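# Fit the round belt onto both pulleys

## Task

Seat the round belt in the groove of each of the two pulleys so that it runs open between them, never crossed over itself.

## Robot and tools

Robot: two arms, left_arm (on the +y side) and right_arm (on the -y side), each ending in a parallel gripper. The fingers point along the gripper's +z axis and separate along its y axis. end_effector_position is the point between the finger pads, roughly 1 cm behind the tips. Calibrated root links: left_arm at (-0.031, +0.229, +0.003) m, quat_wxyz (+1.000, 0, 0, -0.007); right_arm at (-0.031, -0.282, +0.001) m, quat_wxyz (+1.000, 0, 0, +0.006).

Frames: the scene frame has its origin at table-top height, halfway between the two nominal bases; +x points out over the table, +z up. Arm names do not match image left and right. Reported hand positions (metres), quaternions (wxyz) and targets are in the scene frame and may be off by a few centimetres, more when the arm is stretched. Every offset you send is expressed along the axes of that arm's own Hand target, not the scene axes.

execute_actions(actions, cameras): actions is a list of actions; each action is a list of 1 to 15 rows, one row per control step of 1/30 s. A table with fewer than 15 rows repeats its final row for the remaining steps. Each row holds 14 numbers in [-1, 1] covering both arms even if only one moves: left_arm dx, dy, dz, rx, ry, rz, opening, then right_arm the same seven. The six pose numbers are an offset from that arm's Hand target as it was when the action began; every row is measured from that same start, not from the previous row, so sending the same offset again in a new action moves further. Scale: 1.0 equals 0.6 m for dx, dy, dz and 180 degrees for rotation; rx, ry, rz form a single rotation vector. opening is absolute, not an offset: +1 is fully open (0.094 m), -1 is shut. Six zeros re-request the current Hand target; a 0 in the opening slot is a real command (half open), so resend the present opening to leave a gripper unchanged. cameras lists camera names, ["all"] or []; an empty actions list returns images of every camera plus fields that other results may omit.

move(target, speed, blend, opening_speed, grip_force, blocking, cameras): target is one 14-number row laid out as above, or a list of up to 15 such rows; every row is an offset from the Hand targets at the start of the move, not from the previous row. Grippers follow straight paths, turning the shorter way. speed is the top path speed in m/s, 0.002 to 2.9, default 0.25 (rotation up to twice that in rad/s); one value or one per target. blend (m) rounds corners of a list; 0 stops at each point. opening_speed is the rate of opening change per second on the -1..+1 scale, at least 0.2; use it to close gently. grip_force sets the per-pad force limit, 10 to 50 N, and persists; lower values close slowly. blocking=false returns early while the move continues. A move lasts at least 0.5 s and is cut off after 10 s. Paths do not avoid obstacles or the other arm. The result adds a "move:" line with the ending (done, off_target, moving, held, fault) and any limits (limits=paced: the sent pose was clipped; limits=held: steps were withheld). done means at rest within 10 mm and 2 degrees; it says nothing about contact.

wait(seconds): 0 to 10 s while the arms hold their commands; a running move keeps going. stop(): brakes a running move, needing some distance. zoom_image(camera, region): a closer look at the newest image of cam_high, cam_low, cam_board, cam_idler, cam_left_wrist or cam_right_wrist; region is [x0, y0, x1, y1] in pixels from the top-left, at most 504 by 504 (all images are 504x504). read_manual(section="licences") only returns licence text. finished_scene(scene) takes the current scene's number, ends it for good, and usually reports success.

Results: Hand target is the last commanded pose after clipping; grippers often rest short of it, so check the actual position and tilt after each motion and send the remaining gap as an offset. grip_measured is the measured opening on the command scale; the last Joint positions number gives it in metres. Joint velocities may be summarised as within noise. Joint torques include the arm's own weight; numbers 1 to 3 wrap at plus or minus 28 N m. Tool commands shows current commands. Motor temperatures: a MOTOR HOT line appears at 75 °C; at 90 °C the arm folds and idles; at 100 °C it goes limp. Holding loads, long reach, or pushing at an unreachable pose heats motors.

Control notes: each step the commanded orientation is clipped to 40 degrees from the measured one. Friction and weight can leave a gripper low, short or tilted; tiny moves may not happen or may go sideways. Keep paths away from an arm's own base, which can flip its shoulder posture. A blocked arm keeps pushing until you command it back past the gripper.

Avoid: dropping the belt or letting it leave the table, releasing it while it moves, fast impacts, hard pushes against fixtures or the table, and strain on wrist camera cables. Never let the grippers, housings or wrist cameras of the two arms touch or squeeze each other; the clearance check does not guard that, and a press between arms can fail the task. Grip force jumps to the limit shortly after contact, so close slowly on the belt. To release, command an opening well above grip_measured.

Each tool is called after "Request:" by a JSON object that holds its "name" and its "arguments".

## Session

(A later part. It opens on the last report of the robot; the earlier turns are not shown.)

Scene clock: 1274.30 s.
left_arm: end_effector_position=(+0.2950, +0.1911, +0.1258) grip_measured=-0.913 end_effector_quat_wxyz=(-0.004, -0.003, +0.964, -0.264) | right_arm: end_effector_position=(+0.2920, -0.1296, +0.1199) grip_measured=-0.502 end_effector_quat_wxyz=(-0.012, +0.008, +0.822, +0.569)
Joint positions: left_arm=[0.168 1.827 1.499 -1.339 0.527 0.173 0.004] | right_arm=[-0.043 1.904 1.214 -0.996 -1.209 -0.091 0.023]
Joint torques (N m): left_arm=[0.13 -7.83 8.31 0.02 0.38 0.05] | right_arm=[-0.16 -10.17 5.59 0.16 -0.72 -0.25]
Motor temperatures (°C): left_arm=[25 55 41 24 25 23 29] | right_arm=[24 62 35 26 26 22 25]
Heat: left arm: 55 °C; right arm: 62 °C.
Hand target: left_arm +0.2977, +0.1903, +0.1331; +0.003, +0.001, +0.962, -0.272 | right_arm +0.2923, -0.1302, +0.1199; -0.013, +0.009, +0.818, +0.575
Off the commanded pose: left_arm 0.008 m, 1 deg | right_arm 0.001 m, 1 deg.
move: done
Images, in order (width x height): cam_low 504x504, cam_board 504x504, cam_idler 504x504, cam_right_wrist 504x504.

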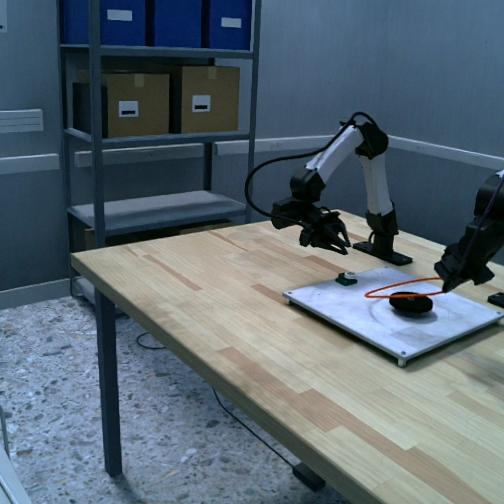

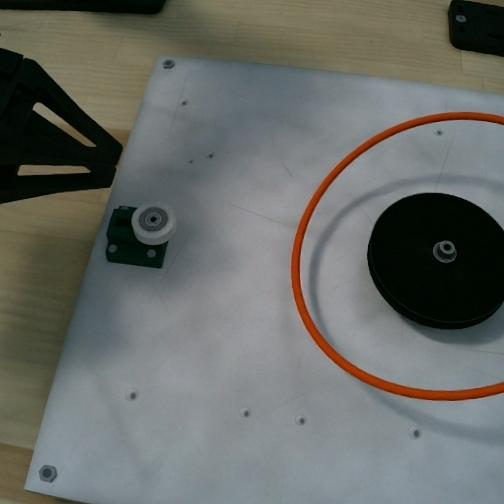

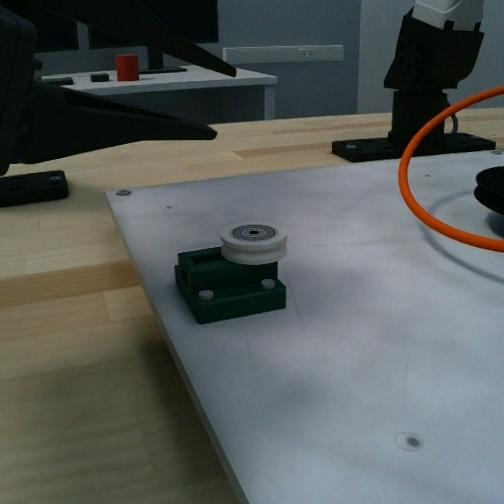

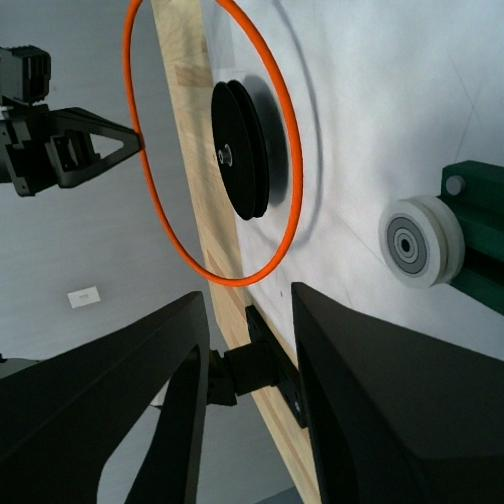

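Request:
{"name": "move", "arguments": {"target": [0,0,0,0,0,0,-0.96,0,-0.0075,0.108,0,0,0,-0.5], "speed": 0.1, "cameras": ["cam_low","cam_board","cam_right_wrist","cam_idler"]}}

Request:
{"name": "zoom_image", "arguments": {"camera": "cam_low", "region": [330, 220, 480, 350]}}

Scene clock: 1300.93 s.
left_arm: end_effector_position=(+0.2949, +0.1909, +0.1259) grip_measured=-0.913 end_effector_quat_wxyz=(-0.004, -0.003, +0.964, -0.265) | right_arm: end_effector_position=(+0.2907, -0.0716, +0.0860) grip_measured=-0.502 end_effector_quat_wxyz=(-0.030, +0.020, +0.817, +0.576)
Joint positions: left_arm=[0.168 1.827 1.499 -1.34 0.528 0.173 0.004] | right_arm=[0.131 1.897 1.019 -0.385 -1.212 0.404 0.023]
Joint torques (N m): left_arm=[0.12 -7.83 8.31 0 0.37 0.06] | right_arm=[0.57 -14 4.52 0.98 -0.46 -0.02]
Motor temperatures (°C): left_arm=[25 53 41 24 25 23 30] | right_arm=[24 56 35 25 26 22 25]
Heat: left arm: 53 °C; right arm: 56 °C.
Hand target: left_arm +0.2977, +0.1903, +0.1331; +0.003, +0.001, +0.962, -0.272 | right_arm +0.2915, -0.0709, +0.0936; -0.013, +0.009, +0.818, +0.575
Off the commanded pose: left_arm 0.008 m, 1 deg | right_arm 0.008 m, 2 deg.
move: done
Images, in order (width x height): cam_low 504x504, cam_board 504x504, cam_idler 504x504, cam_right_wrist 504x504.

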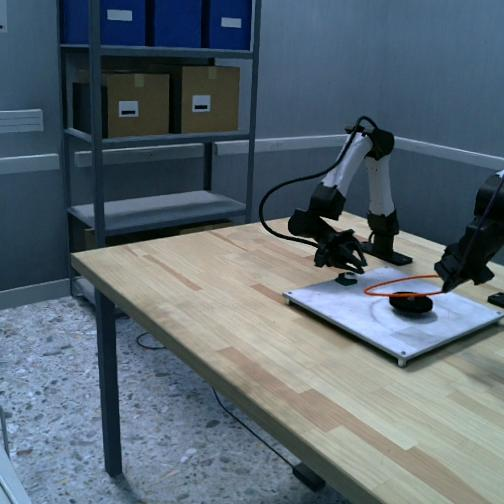

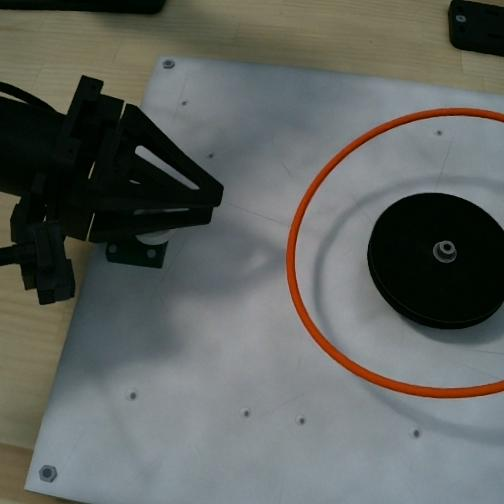

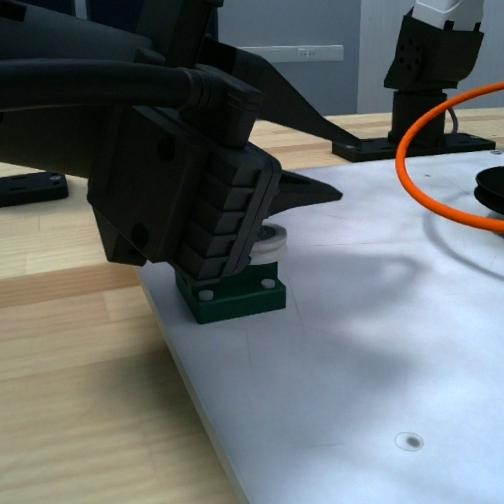

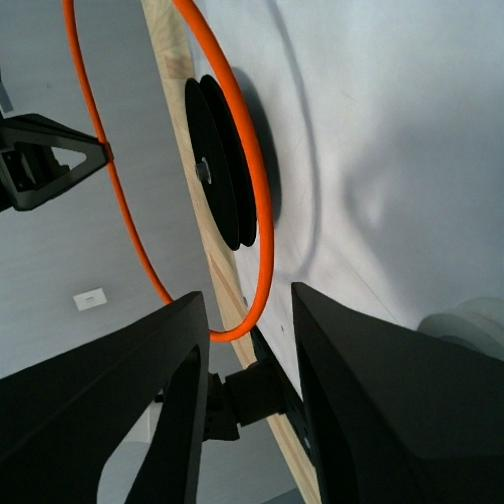

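Scaled by 3.360 from the camera's 504x504 image, which has a finer 720x720 frame.

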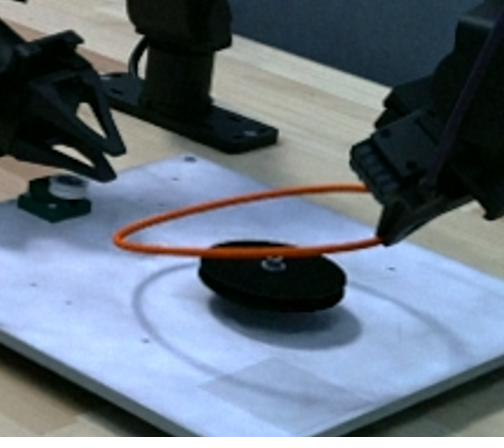

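Request:
{"name": "move", "arguments": {"target": [[0,-0.0173,-0.0283,0,0,0,-0.96,0,0.0315,-0.0113,0,0,0,-0.5],[0,-0.0173,-0.0283,0,0,0,-0.96,0,0.0315,0.05,0,0,0,-0.5]], "speed": 0.08, "cameras": ["cam_low","cam_board","cam_right_wrist","cam_idler"]}}

Request:
{"name": "zoom_image", "arguments": {"camera": "cam_low", "region": [330, 220, 480, 350]}}

Scene clock: 1320.90 s.
left_arm: end_effector_position=(+0.2955, +0.1909, +0.1453) grip_measured=-0.913 end_effector_quat_wxyz=(-0.004, -0.003, +0.964, -0.265) | right_arm: end_effector_position=(+0.2911, -0.0368, +0.1000) grip_measured=-0.502 end_effector_quat_wxyz=(-0.023, +0.013, +0.817, +0.576)
Joint positions: left_arm=[0.168 1.827 1.576 -1.418 0.529 0.174 0.004] | right_arm=[0.234 1.849 0.985 -0.154 -1.166 0.646 0.023]
Joint torques (N m): left_arm=[0.13 -8.03 8.25 -0.01 0.38 0.04] | right_arm=[0.58 -11.81 5.04 1.3 -0.38 -0.1]
Motor temperatures (°C): left_arm=[25 52 42 24 25 23 30] | right_arm=[24 62 35 26 26 22 25]
Heat: left arm: 52 °C; right arm: 62 °C.
Hand target: left_arm +0.2976, +0.1903, +0.1531; +0.003, +0.001, +0.962, -0.272 | right_arm +0.2916, -0.0362, +0.1012; -0.013, +0.009, +0.818, +0.574
Off the commanded pose: left_arm 0.008 m, 1 deg | right_arm 0.001 m, 1 deg.
move: done
Images, in order (width x height): cam_low 504x504, cam_board 504x504, cam_idler 504x504, cam_right_wrist 504x504.

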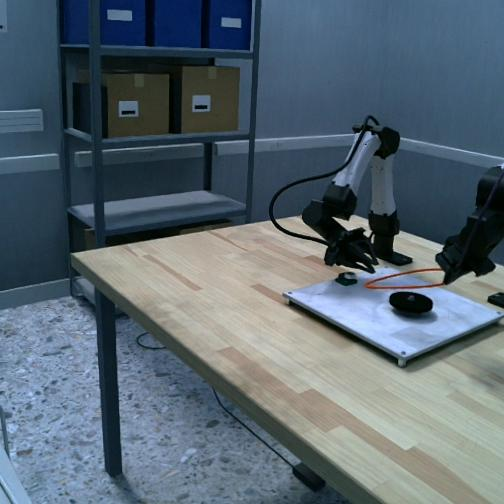

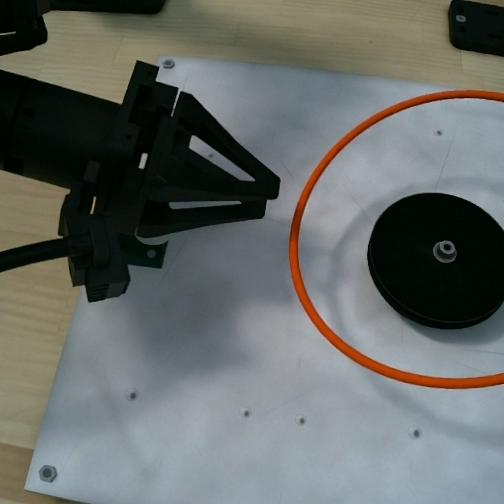

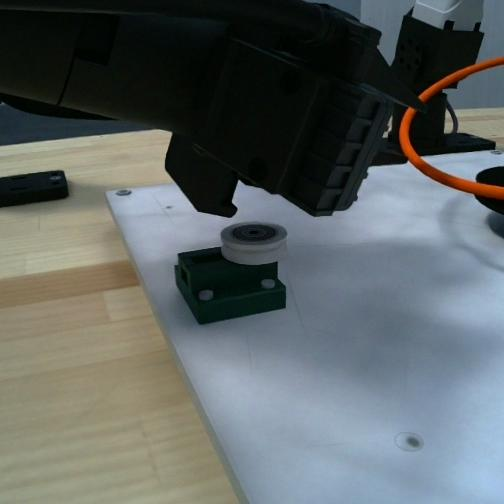

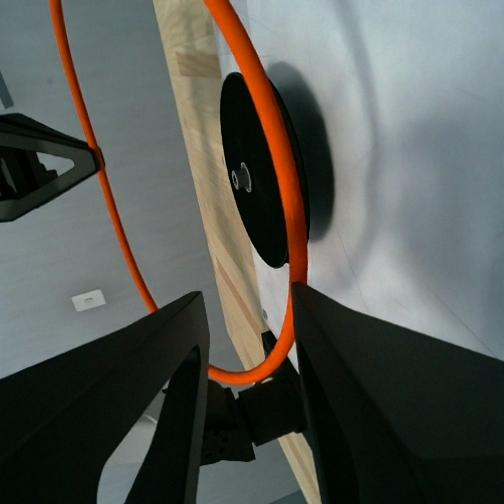

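Scaled by 3.360 from the camera's 504x504 image, which has a finer 720x720 frame.

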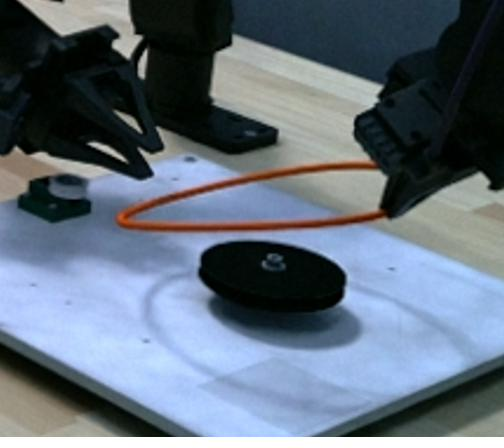

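Request:
{"name": "move", "arguments": {"target": [[0,-0.0104,-0.017,0,0,0,-0.96,0,0,0,0,0,0,-0.5],[0,-0.0104,-0.017,0,0,0,-0.96,0,0.007,0.02,0,0,0,-0.5]], "speed": 0.06, "cameras": ["cam_board","cam_right_wrist"]}}

Scene clock: 1330.03 s.
left_arm: end_effector_position=(+0.2956, +0.1909, +0.1576) grip_measured=-0.913 end_effector_quat_wxyz=(-0.004, -0.003, +0.964, -0.265) | right_arm: end_effector_position=(+0.2911, -0.0240, +0.1014) grip_measured=-0.502 end_effector_quat_wxyz=(-0.021, +0.011, +0.817, +0.576)
Joint positions: left_arm=[0.168 1.827 1.624 -1.466 0.529 0.174 0.004] | right_arm=[0.27 1.849 0.977 -0.076 -1.146 0.718 0.023]
Joint torques (N m): left_arm=[0.16 -7.9 8.24 0 0.39 0.05] | right_arm=[0.29 -11.51 5.18 1.41 -0.32 -0.05]
Motor temperatures (°C): left_arm=[25 52 43 23 25 23 30] | right_arm=[24 59 35 28 26 22 25]
Heat: left arm: 52 °C; right arm: 59 °C.
Hand target: left_arm +0.2974, +0.1903, +0.1650; +0.003, +0.001, +0.962, -0.272 | right_arm +0.2917, -0.0235, +0.1011; -0.013, +0.009, +0.818, +0.574
Off the commanded pose: left_arm 0.008 m, 1 deg | right_arm 0.001 m, 1 deg.
move: done
Images, in order (width x height): cam_board 504x504, cam_right_wrist 504x504.

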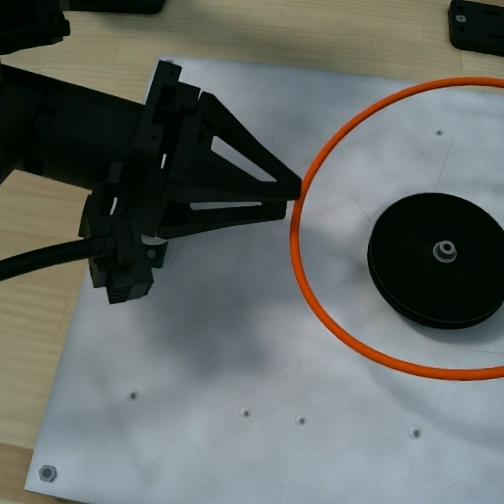

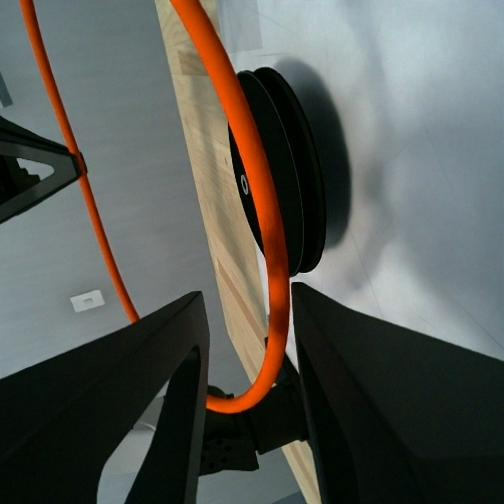

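Request:
{"name": "move", "arguments": {"target": [[0,0,0,0,0,0,-0.96,-0.02,-0.0015,0.0217,0,0,0,-0.5],[0,0,0,0,0,0,-0.96,-0.02,-0.0015,0.0217,0,0,0,-0.96]], "speed": 0.06, "opening_speed": 0.5, "cameras": ["cam_board","cam_right_wrist","cam_low"]}}

Request:
{"name": "zoom_image", "arguments": {"camera": "cam_low", "region": [330, 220, 480, 350]}}

Scene clock: 1344.07 s.
left_arm: end_effector_position=(+0.2956, +0.1909, +0.1576) grip_measured=-0.913 end_effector_quat_wxyz=(-0.004, -0.003, +0.964, -0.265) | right_arm: end_effector_position=(+0.2949, -0.0158, +0.0902) grip_measured=-0.902 end_effector_quat_wxyz=(-0.029, +0.018, +0.819, +0.573)
Joint positions: left_arm=[0.168 1.827 1.624 -1.466 0.529 0.174 0.004] | right_arm=[0.291 1.894 0.985 -0.02 -1.131 0.763 0.005]
Joint torques (N m): left_arm=[0.18 -7.92 8.29 -0.01 0.38 0.07] | right_arm=[0.35 -10.69 8.13 1.39 -0.32 -0.07]
Motor temperatures (°C): left_arm=[25 52 45 23 25 23 30] | right_arm=[24 57 35 28 26 22 25]
Heat: left arm: 52 °C; right arm: 57 °C.
Hand target: left_arm +0.2974, +0.1903, +0.1650; +0.003, +0.001, +0.962, -0.272 | right_arm +0.3036, -0.0116, +0.0955; -0.013, +0.009, +0.818, +0.575
Off the commanded pose: left_arm 0.008 m, 1 deg | right_arm 0.011 m, 2 deg.
move: off_target (right_arm); target 2's new opening was sent with right_arm's hand 0.011 m and 2 deg from that target
Images, in order (width x height): cam_low 504x504, cam_board 504x504, cam_right_wrist 504x504.

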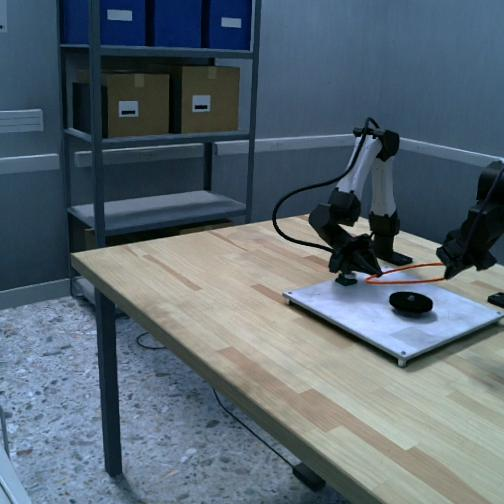

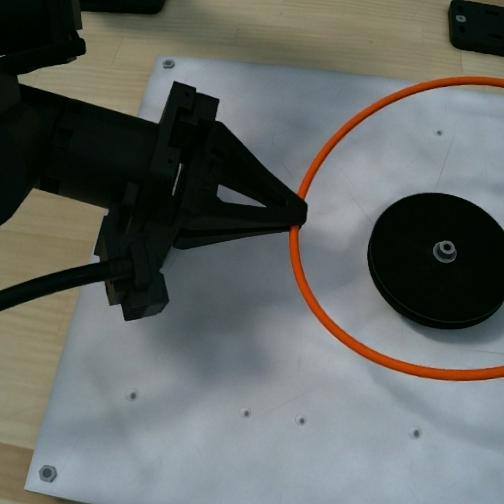

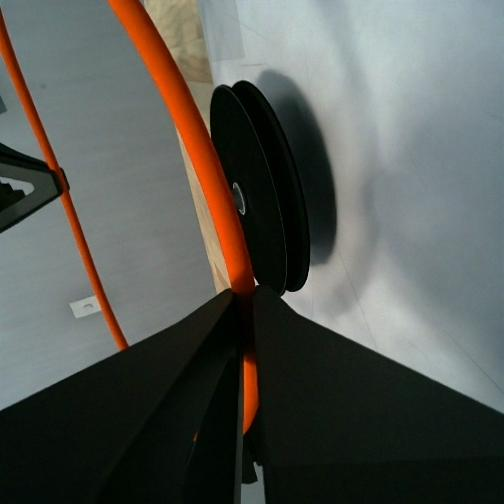

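Scaled by 3.360 from the camera's 504x504 image, which has a finer 720x720 frame.

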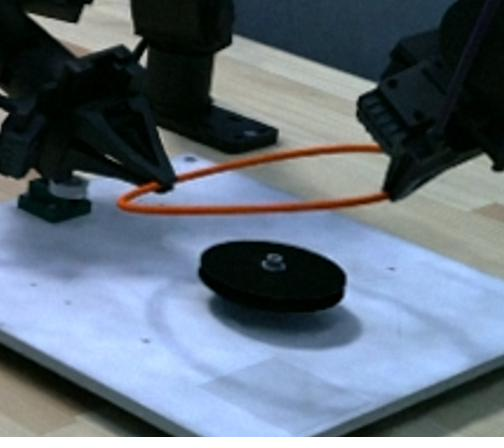

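Request:
{"name": "move", "arguments": {"target": [0.0207,0.0258,0.0913,-0.037,-0.06,0.028,-0.96,0.0298,-0.061,-0.1077,0,-0.019,-0.053,-0.96], "speed": 0.08, "cameras": ["cam_high","cam_low","cam_right_wrist","cam_left_wrist"]}}

Scene clock: 1376.20 s.
left_arm: end_effector_position=(+0.2820, +0.1720, +0.1047) grip_measured=-0.913 end_effector_quat_wxyz=(+0.086, +0.016, +0.970, -0.226) | right_arm: end_effector_position=(+0.2835, -0.0828, +0.0734) grip_measured=-0.904 end_effector_quat_wxyz=(+0.045, -0.032, +0.820, +0.570)
Joint positions: left_arm=[0.084 1.601 1.168 -0.993 0.469 0.067 0.004] | right_arm=[0.106 1.848 0.884 -0.206 -1.186 0.312 0.005]
Joint torques (N m): left_arm=[-0.49 -8.57 5.98 0.82 -0.02 -0.16] | right_arm=[-0.54 -13.07 5.33 0.95 -0.53 -0.23]
Motor temperatures (°C): left_arm=[25 52 46 23 25 23 30] | right_arm=[24 55 36 30 26 22 26]
Heat: left arm: 52 °C; right arm: 55 °C.
Hand target: left_arm +0.2855, +0.1749, +0.1102; +0.106, +0.018, +0.971, -0.214 | right_arm +0.2852, -0.0848, +0.0835; +0.059, -0.042, +0.816, +0.573
Off the commanded pose: left_arm 0.007 m, 3 deg | right_arm 0.011 m, 2 deg.
move: off_target (left_arm, right_arm)
Images, in order (width x height): cam_high 504x504, cam_low 504x504, cam_left_wrist 504x504, cam_right_wrist 504x504.

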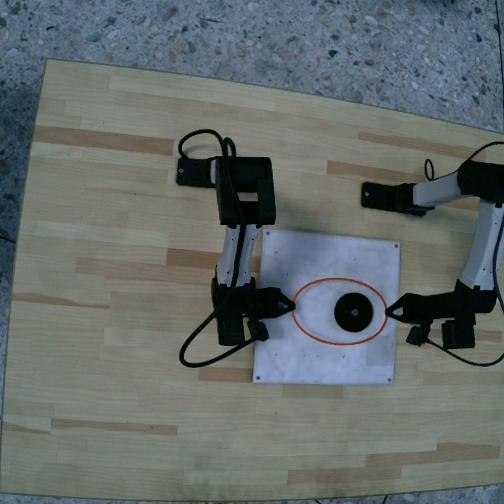

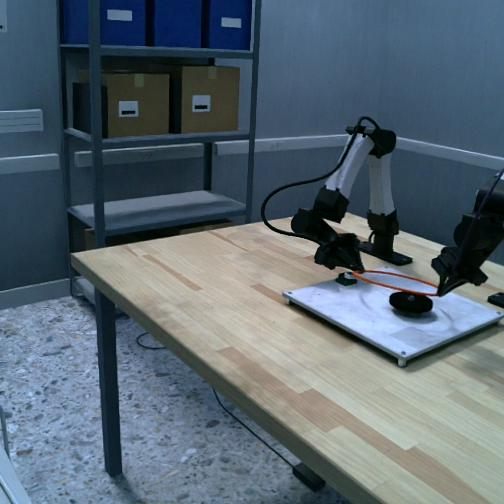

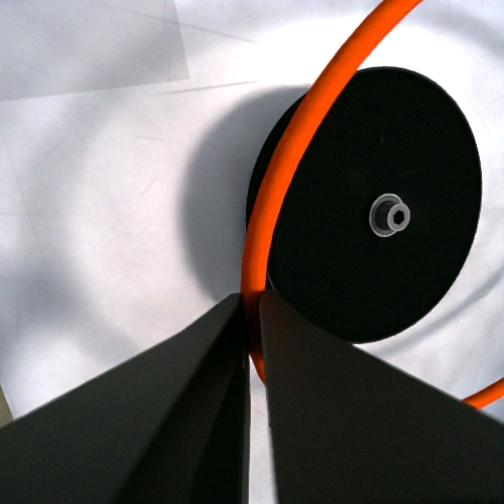

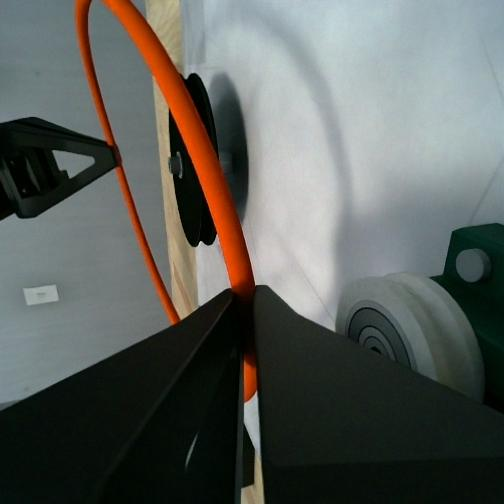

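Request:
{"name": "move", "arguments": {"target": [0.021,0.0313,0.1005,0,0,0,-0.96,0,0,0,0,0,0,-0.96], "speed": 0.06, "cameras": ["cam_high","cam_low","cam_right_wrist","cam_left_wrist","cam_board"]}}

Request:
{"name": "zoom_image", "arguments": {"camera": "cam_right_wrist", "region": [120, 20, 320, 320]}}

Request:
{"name": "zoom_image", "arguments": {"camera": "cam_low", "region": [350, 220, 500, 350]}}

Scene clock: 1393.20 s.
left_arm: end_effector_position=(+0.2837, +0.1641, +0.0515) grip_measured=-0.913 end_effector_quat_wxyz=(+0.103, +0.020, +0.969, -0.224) | right_arm: end_effector_position=(+0.2830, -0.0829, +0.0732) grip_measured=-0.904 end_effector_quat_wxyz=(+0.044, -0.032, +0.820, +0.570)
Joint positions: left_arm=[0.055 1.635 0.976 -0.716 0.462 0.034 0.004] | right_arm=[0.106 1.848 0.884 -0.209 -1.186 0.31 0.005]
Joint torques (N m): left_arm=[-0.55 -5.49 5.83 0.9 -0.05 -0.14] | right_arm=[-0.53 -12.98 5.46 0.84 -0.63 -0.17]
Motor temperatures (°C): left_arm=[25 53 44 24 25 23 31] | right_arm=[24 56 35 29 26 22 26]
Heat: left arm: 53 °C; right arm: 56 °C.
Hand target: left_arm +0.2866, +0.1665, +0.0463; +0.106, +0.018, +0.971, -0.214 | right_arm +0.2852, -0.0848, +0.0835; +0.059, -0.041, +0.816, +0.573
Off the commanded pose: left_arm 0.006 m, 1 deg | right_arm 0.011 m, 2 deg.
move: off_target (right_arm)
Images, in order (width x height): cam_high 504x504, cam_low 504x504, cam_board 504x504, cam_left_wrist 504x504, cam_right_wrist 504x504.

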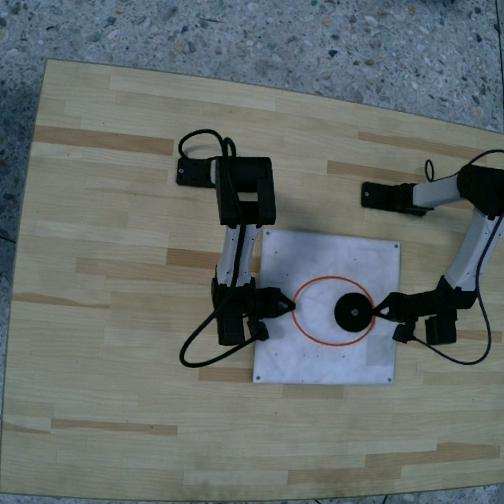

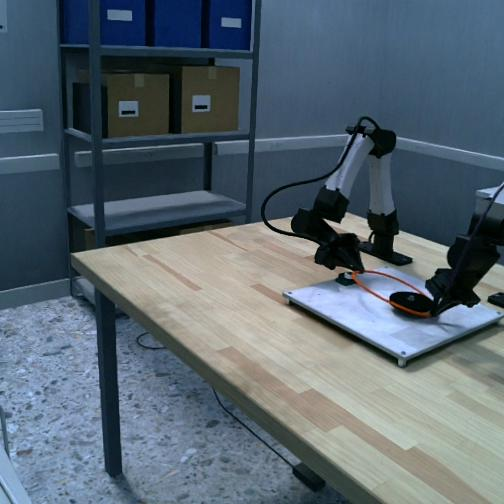

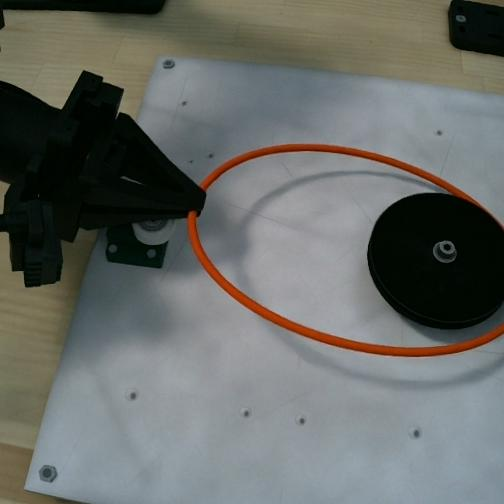

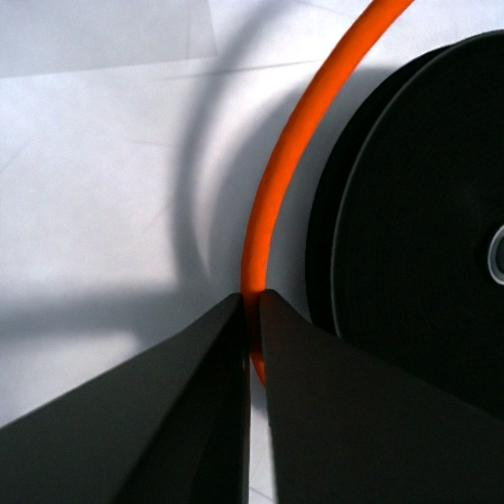

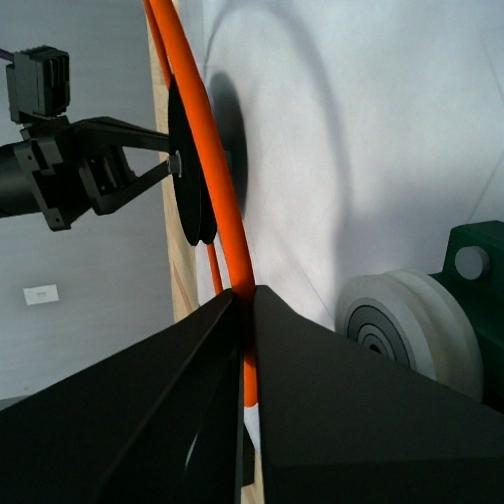

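Scaled by 1.680 from the camera's 504x504 image, which has a finer 720x720 frame.

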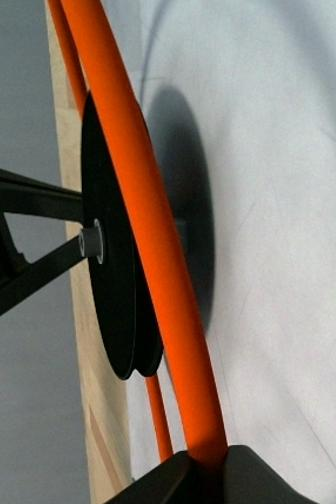

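Scaled by 3.360 from the camera's 504x504 image, which has a finer 720x720 frame.

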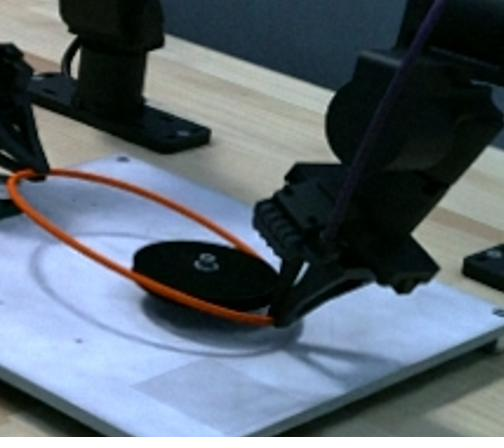

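Request:
{"name": "move", "arguments": {"target": [0,-0.0076,0.0035,0,0,0,-0.96,0.001,-0.0218,-0.0453,0,0,0,-0.96], "speed": 0.045, "cameras": ["cam_high","cam_low","cam_right_wrist","cam_left_wrist","cam_board"]}}

Request:
{"name": "zoom_image", "arguments": {"camera": "cam_right_wrist", "region": [120, 20, 320, 320]}}

Request:
{"name": "zoom_image", "arguments": {"camera": "cam_low", "region": [350, 220, 500, 350]}}

Scene clock: 1407.27 s.
left_arm: end_effector_position=(+0.2848, +0.1577, +0.0520) grip_measured=-0.913 end_effector_quat_wxyz=(+0.104, +0.021, +0.968, -0.226) | right_arm: end_effector_position=(+0.2777, -0.1124, +0.0753) grip_measured=-0.904 end_effector_quat_wxyz=(+0.048, -0.036, +0.820, +0.570)
Joint positions: left_arm=[0.034 1.635 0.976 -0.705 0.462 0.015 0.004] | right_arm=[0.011 1.857 0.932 -0.478 -1.212 0.05 0.005]
Joint torques (N m): left_arm=[-0.25 -5.67 5.49 0.93 -0.06 -0.15] | right_arm=[-0.8 -9.43 7.5 0.62 -0.68 -0.22]
Motor temperatures (°C): left_arm=[25 51 42 25 25 23 31] | right_arm=[24 57 35 28 26 22 26]
Heat: left arm: 51 °C; right arm: 57 °C.
Hand target: left_arm +0.2867, +0.1615, +0.0463; +0.106, +0.018, +0.971, -0.214 | right_arm +0.2852, -0.1148, +0.0805; +0.059, -0.041, +0.816, +0.573
Off the commanded pose: left_arm 0.007 m, 1 deg | right_arm 0.009 m, 1 deg.
move: done
Images, in order (width x height): cam_high 504x504, cam_low 504x504, cam_board 504x504, cam_left_wrist 504x504, cam_right_wrist 504x504.

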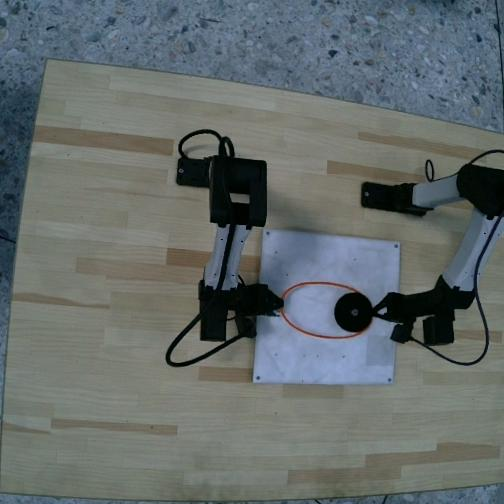

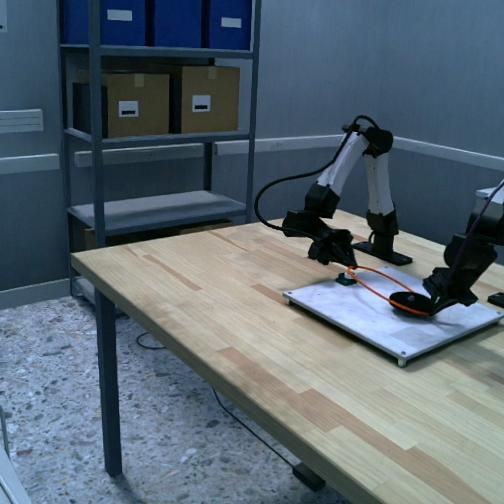

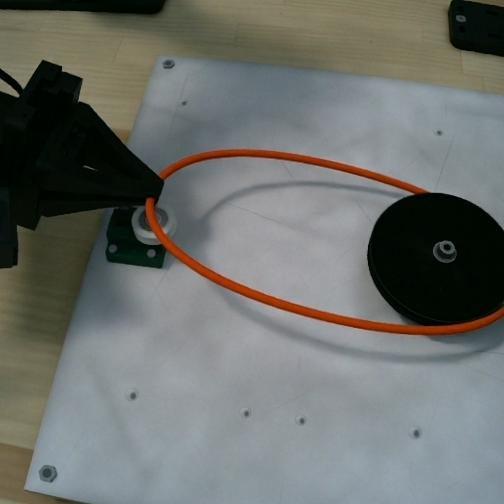

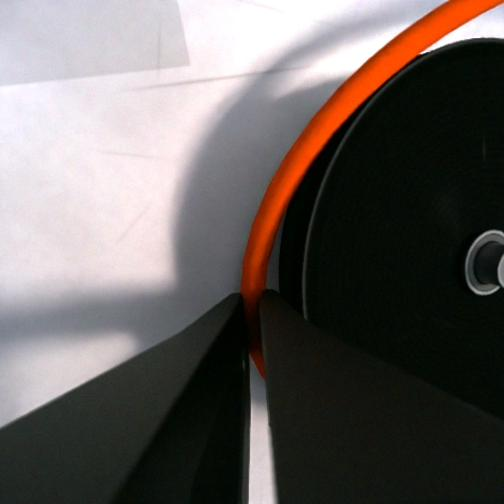

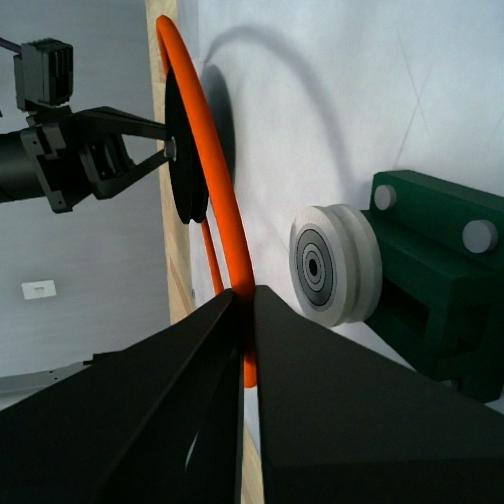

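Scaled by 1.680 from the camera's 504x504 image, which has a finer 720x720 frame.

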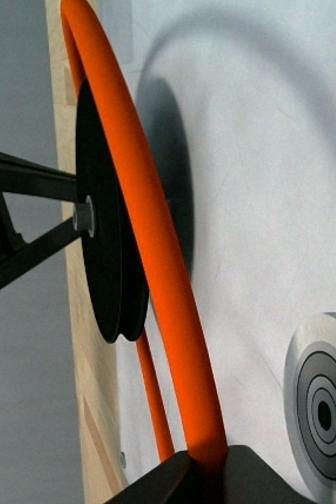

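Scaled by 3.360 from the camera's 504x504 image, which has a finer 720x720 frame.

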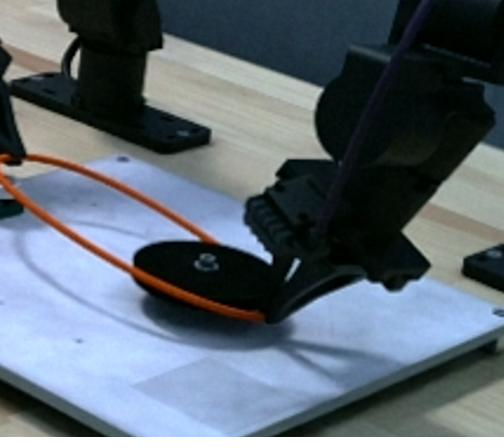

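Request:
{"name": "move", "arguments": {"target": [0,0,0,0,0,0,-0.96,0.0004,-0.009,-0.0195,0,0,0,-0.96], "speed": 0.04, "cameras": ["cam_high","cam_low","cam_right_wrist","cam_left_wrist","cam_board"]}}

Request:
{"name": "zoom_image", "arguments": {"camera": "cam_right_wrist", "region": [120, 20, 320, 320]}}

Request:
{"name": "zoom_image", "arguments": {"camera": "cam_low", "region": [350, 220, 500, 350]}}

Scene clock: 1415.47 s.
left_arm: end_effector_position=(+0.2869, +0.1578, +0.0524) grip_measured=-0.913 end_effector_quat_wxyz=(+0.109, +0.022, +0.968, -0.226) | right_arm: end_effector_position=(+0.2771, -0.1232, +0.0749) grip_measured=-0.904 end_effector_quat_wxyz=(+0.047, -0.039, +0.818, +0.571)
Joint positions: left_arm=[0.034 1.635 0.976 -0.696 0.462 0.014 0.004] | right_arm=[-0.026 1.884 0.969 -0.6 -1.221 -0.072 0.005]
Joint torques (N m): left_arm=[-0.27 -5.65 5.48 0.85 -0.08 -0.13] | right_arm=[-1.06 -9.59 7.3 0.41 -0.59 -0.23]
Motor temperatures (°C): left_arm=[25 50 42 25 25 23 31] | right_arm=[24 57 36 28 26 22 26]
Heat: left arm: 50 °C; right arm: 57 °C.
Hand target: left_arm +0.2867, +0.1615, +0.0463; +0.106, +0.018, +0.971, -0.214 | right_arm +0.2851, -0.1276, +0.0792; +0.059, -0.042, +0.816, +0.573
Off the commanded pose: left_arm 0.007 m, 2 deg | right_arm 0.010 m, 1 deg.
move: done
Images, in order (width x height): cam_high 504x504, cam_low 504x504, cam_board 504x504, cam_left_wrist 504x504, cam_right_wrist 504x504.

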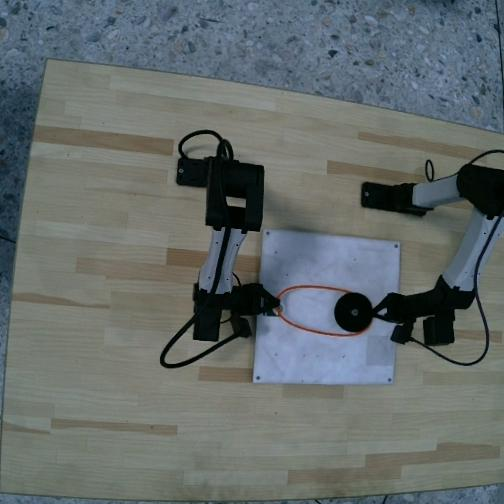

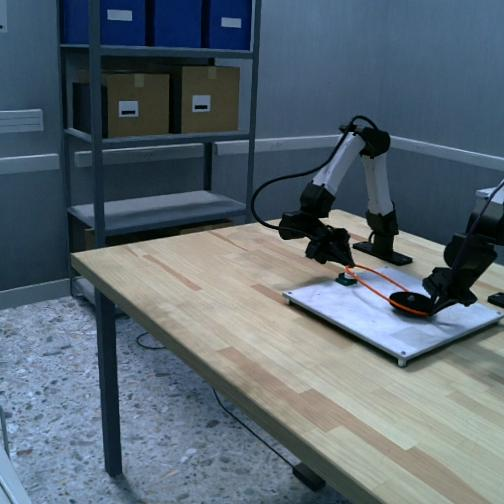

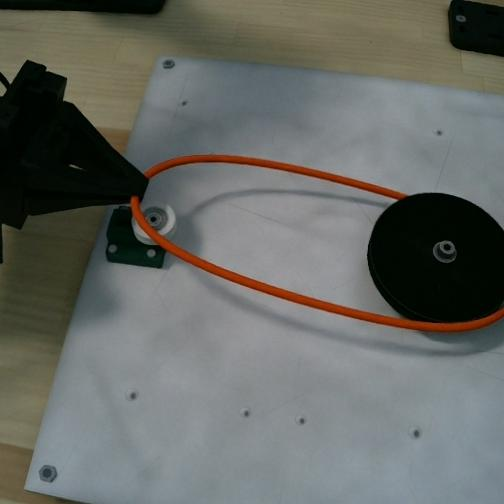

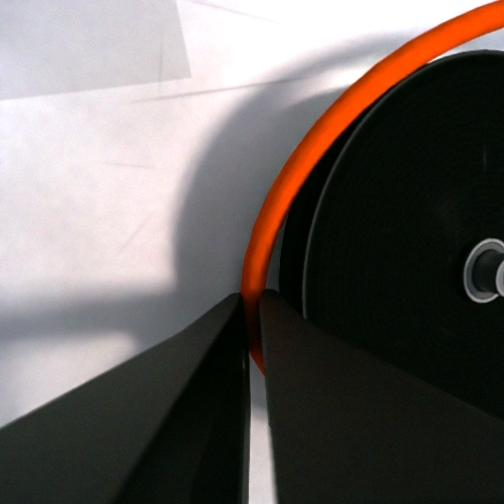

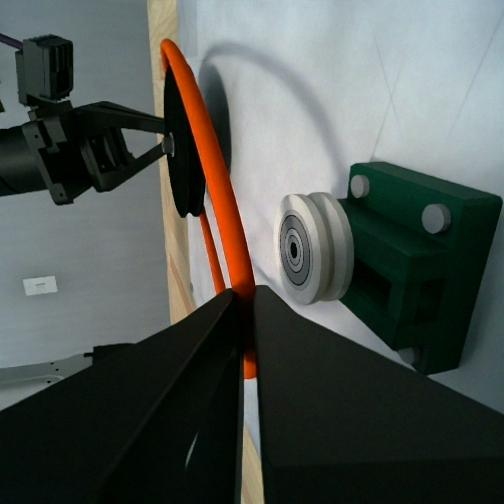

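Scaled by 1.680 from the camera's 504x504 image, which has a finer 720x720 frame.

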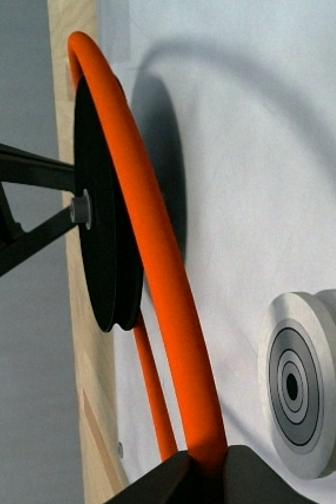

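Scaled by 3.360 from the camera's 504x504 image, which has a finer 720x720 frame.

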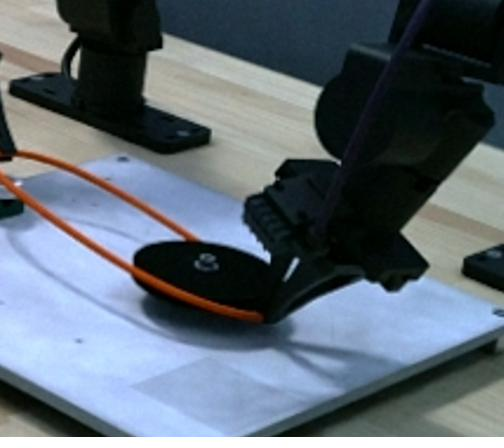

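Request:
{"name": "zoom_image", "arguments": {"camera": "cam_right_wrist", "region": [140, 30, 240, 240]}}

Request:
{"name": "zoom_image", "arguments": {"camera": "cam_low", "region": [380, 270, 450, 330]}}

Request:
{"name": "zoom_image", "arguments": {"camera": "cam_left_wrist", "region": [200, 0, 440, 330]}}

Scaled by 2.400 from the camera's 504x504 image, which has a finer 720x720 frame.

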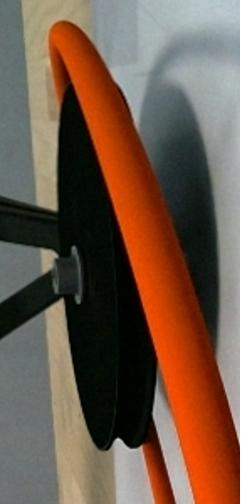

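Scaled by 7.200 from the camera's 504x504 image, which has a finer 720x720 frame.

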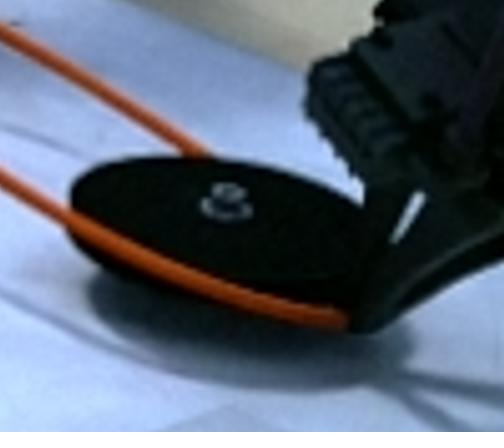

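Scaled by 1.527 from the camera's 504x504 image, which has a finer 720x720 frame.

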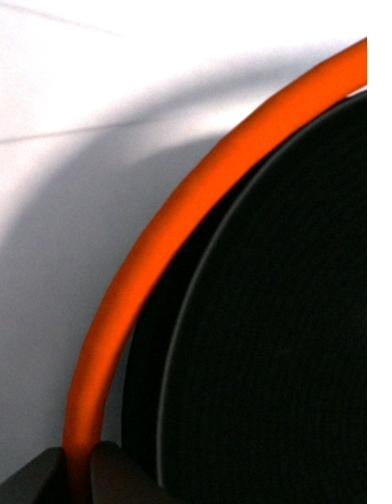

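Request:
{"name": "move", "arguments": {"target": [-0.0057,-0.0099,-0.025,0,0,0,-0.96,0,0,0,0,0,0,-0.96], "speed": 0.04, "cameras": ["cam_high","cam_low","cam_right_wrist","cam_left_wrist"]}}

Request:
{"name": "zoom_image", "arguments": {"camera": "cam_right_wrist", "region": [140, 30, 240, 240]}}

Request:
{"name": "zoom_image", "arguments": {"camera": "cam_low", "region": [380, 270, 450, 330]}}

Request:
{"name": "zoom_image", "arguments": {"camera": "cam_left_wrist", "region": [200, 0, 440, 330]}}

Scene clock: 1438.60 s.
left_arm: end_effector_position=(+0.2849, +0.1582, +0.0548) grip_measured=-0.913 end_effector_quat_wxyz=(+0.101, +0.020, +0.969, -0.225) | right_arm: end_effector_position=(+0.2768, -0.1231, +0.0751) grip_measured=-0.904 end_effector_quat_wxyz=(+0.047, -0.040, +0.818, +0.572)
Joint positions: left_arm=[0.034 1.635 0.99 -0.725 0.459 0.014 0.004] | right_arm=[-0.026 1.884 0.969 -0.603 -1.222 -0.074 0.005]
Joint torques (N m): left_arm=[0.03 -7.88 8.13 0.45 -0.05 -0.11] | right_arm=[-1.18 -9.59 7.3 0.45 -0.65 -0.18]
Motor temperatures (°C): left_arm=[25 49 41 25 25 23 31] | right_arm=[24 56 37 27 26 22 27]
Heat: left arm: 49 °C; right arm: 56 °C.
Hand target: left_arm +0.2866, +0.1625, +0.0627; +0.106, +0.018, +0.971, -0.214 | right_arm +0.2850, -0.1276, +0.0793; +0.059, -0.041, +0.816, +0.573
Off the commanded pose: left_arm 0.009 m, 1 deg | right_arm 0.010 m, 1 deg.
move: done
Images, in order (width x height): cam_high 504x504, cam_low 504x504, cam_left_wrist 504x504, cam_right_wrist 504x504.

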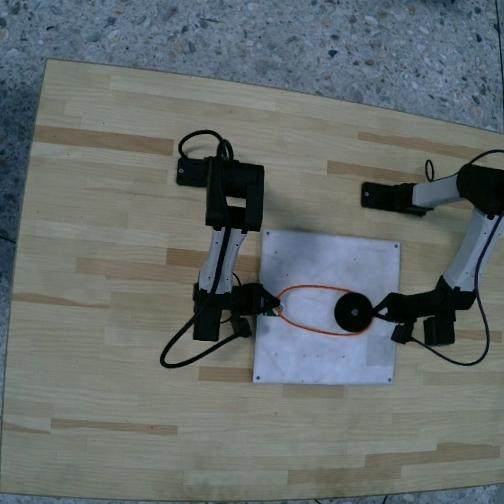

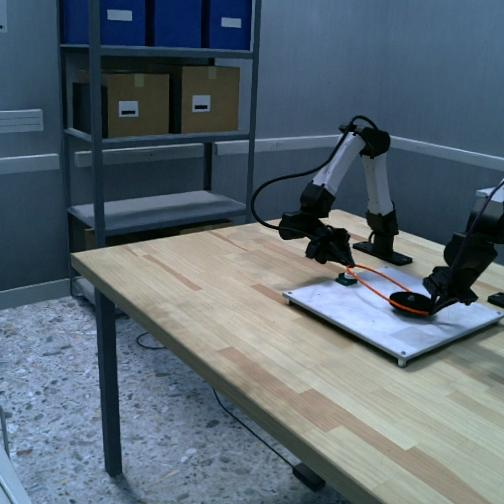

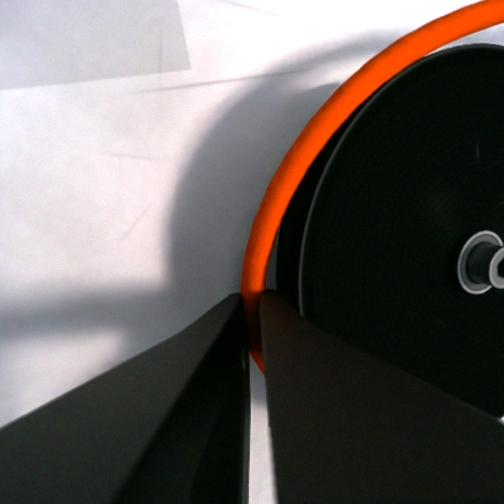

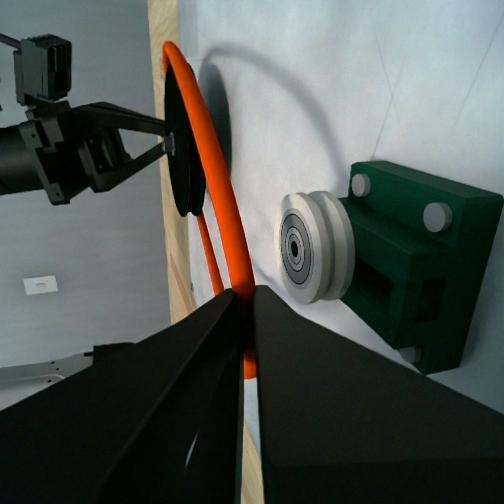

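Scaled by 2.400 from the camera's 504x504 image, which has a finer 720x720 frame.

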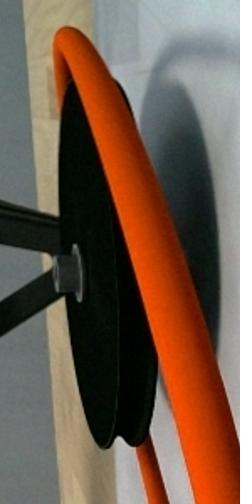

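Scaled by 7.200 from the camera's 504x504 image, which has a finer 720x720 frame.

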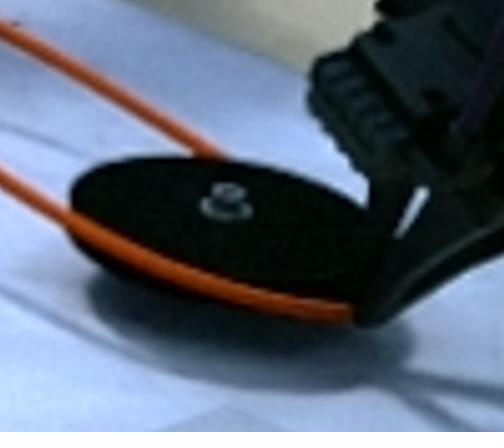

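Scaled by 1.527 from the camera's 504x504 image, which has a finer 720x720 frame.

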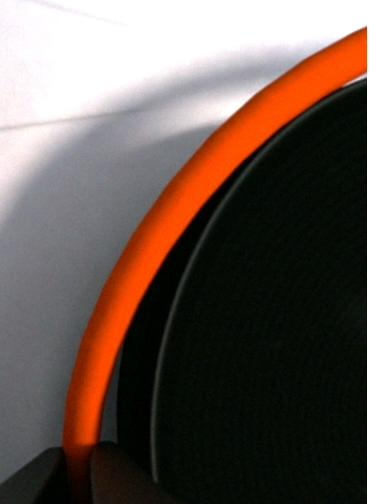

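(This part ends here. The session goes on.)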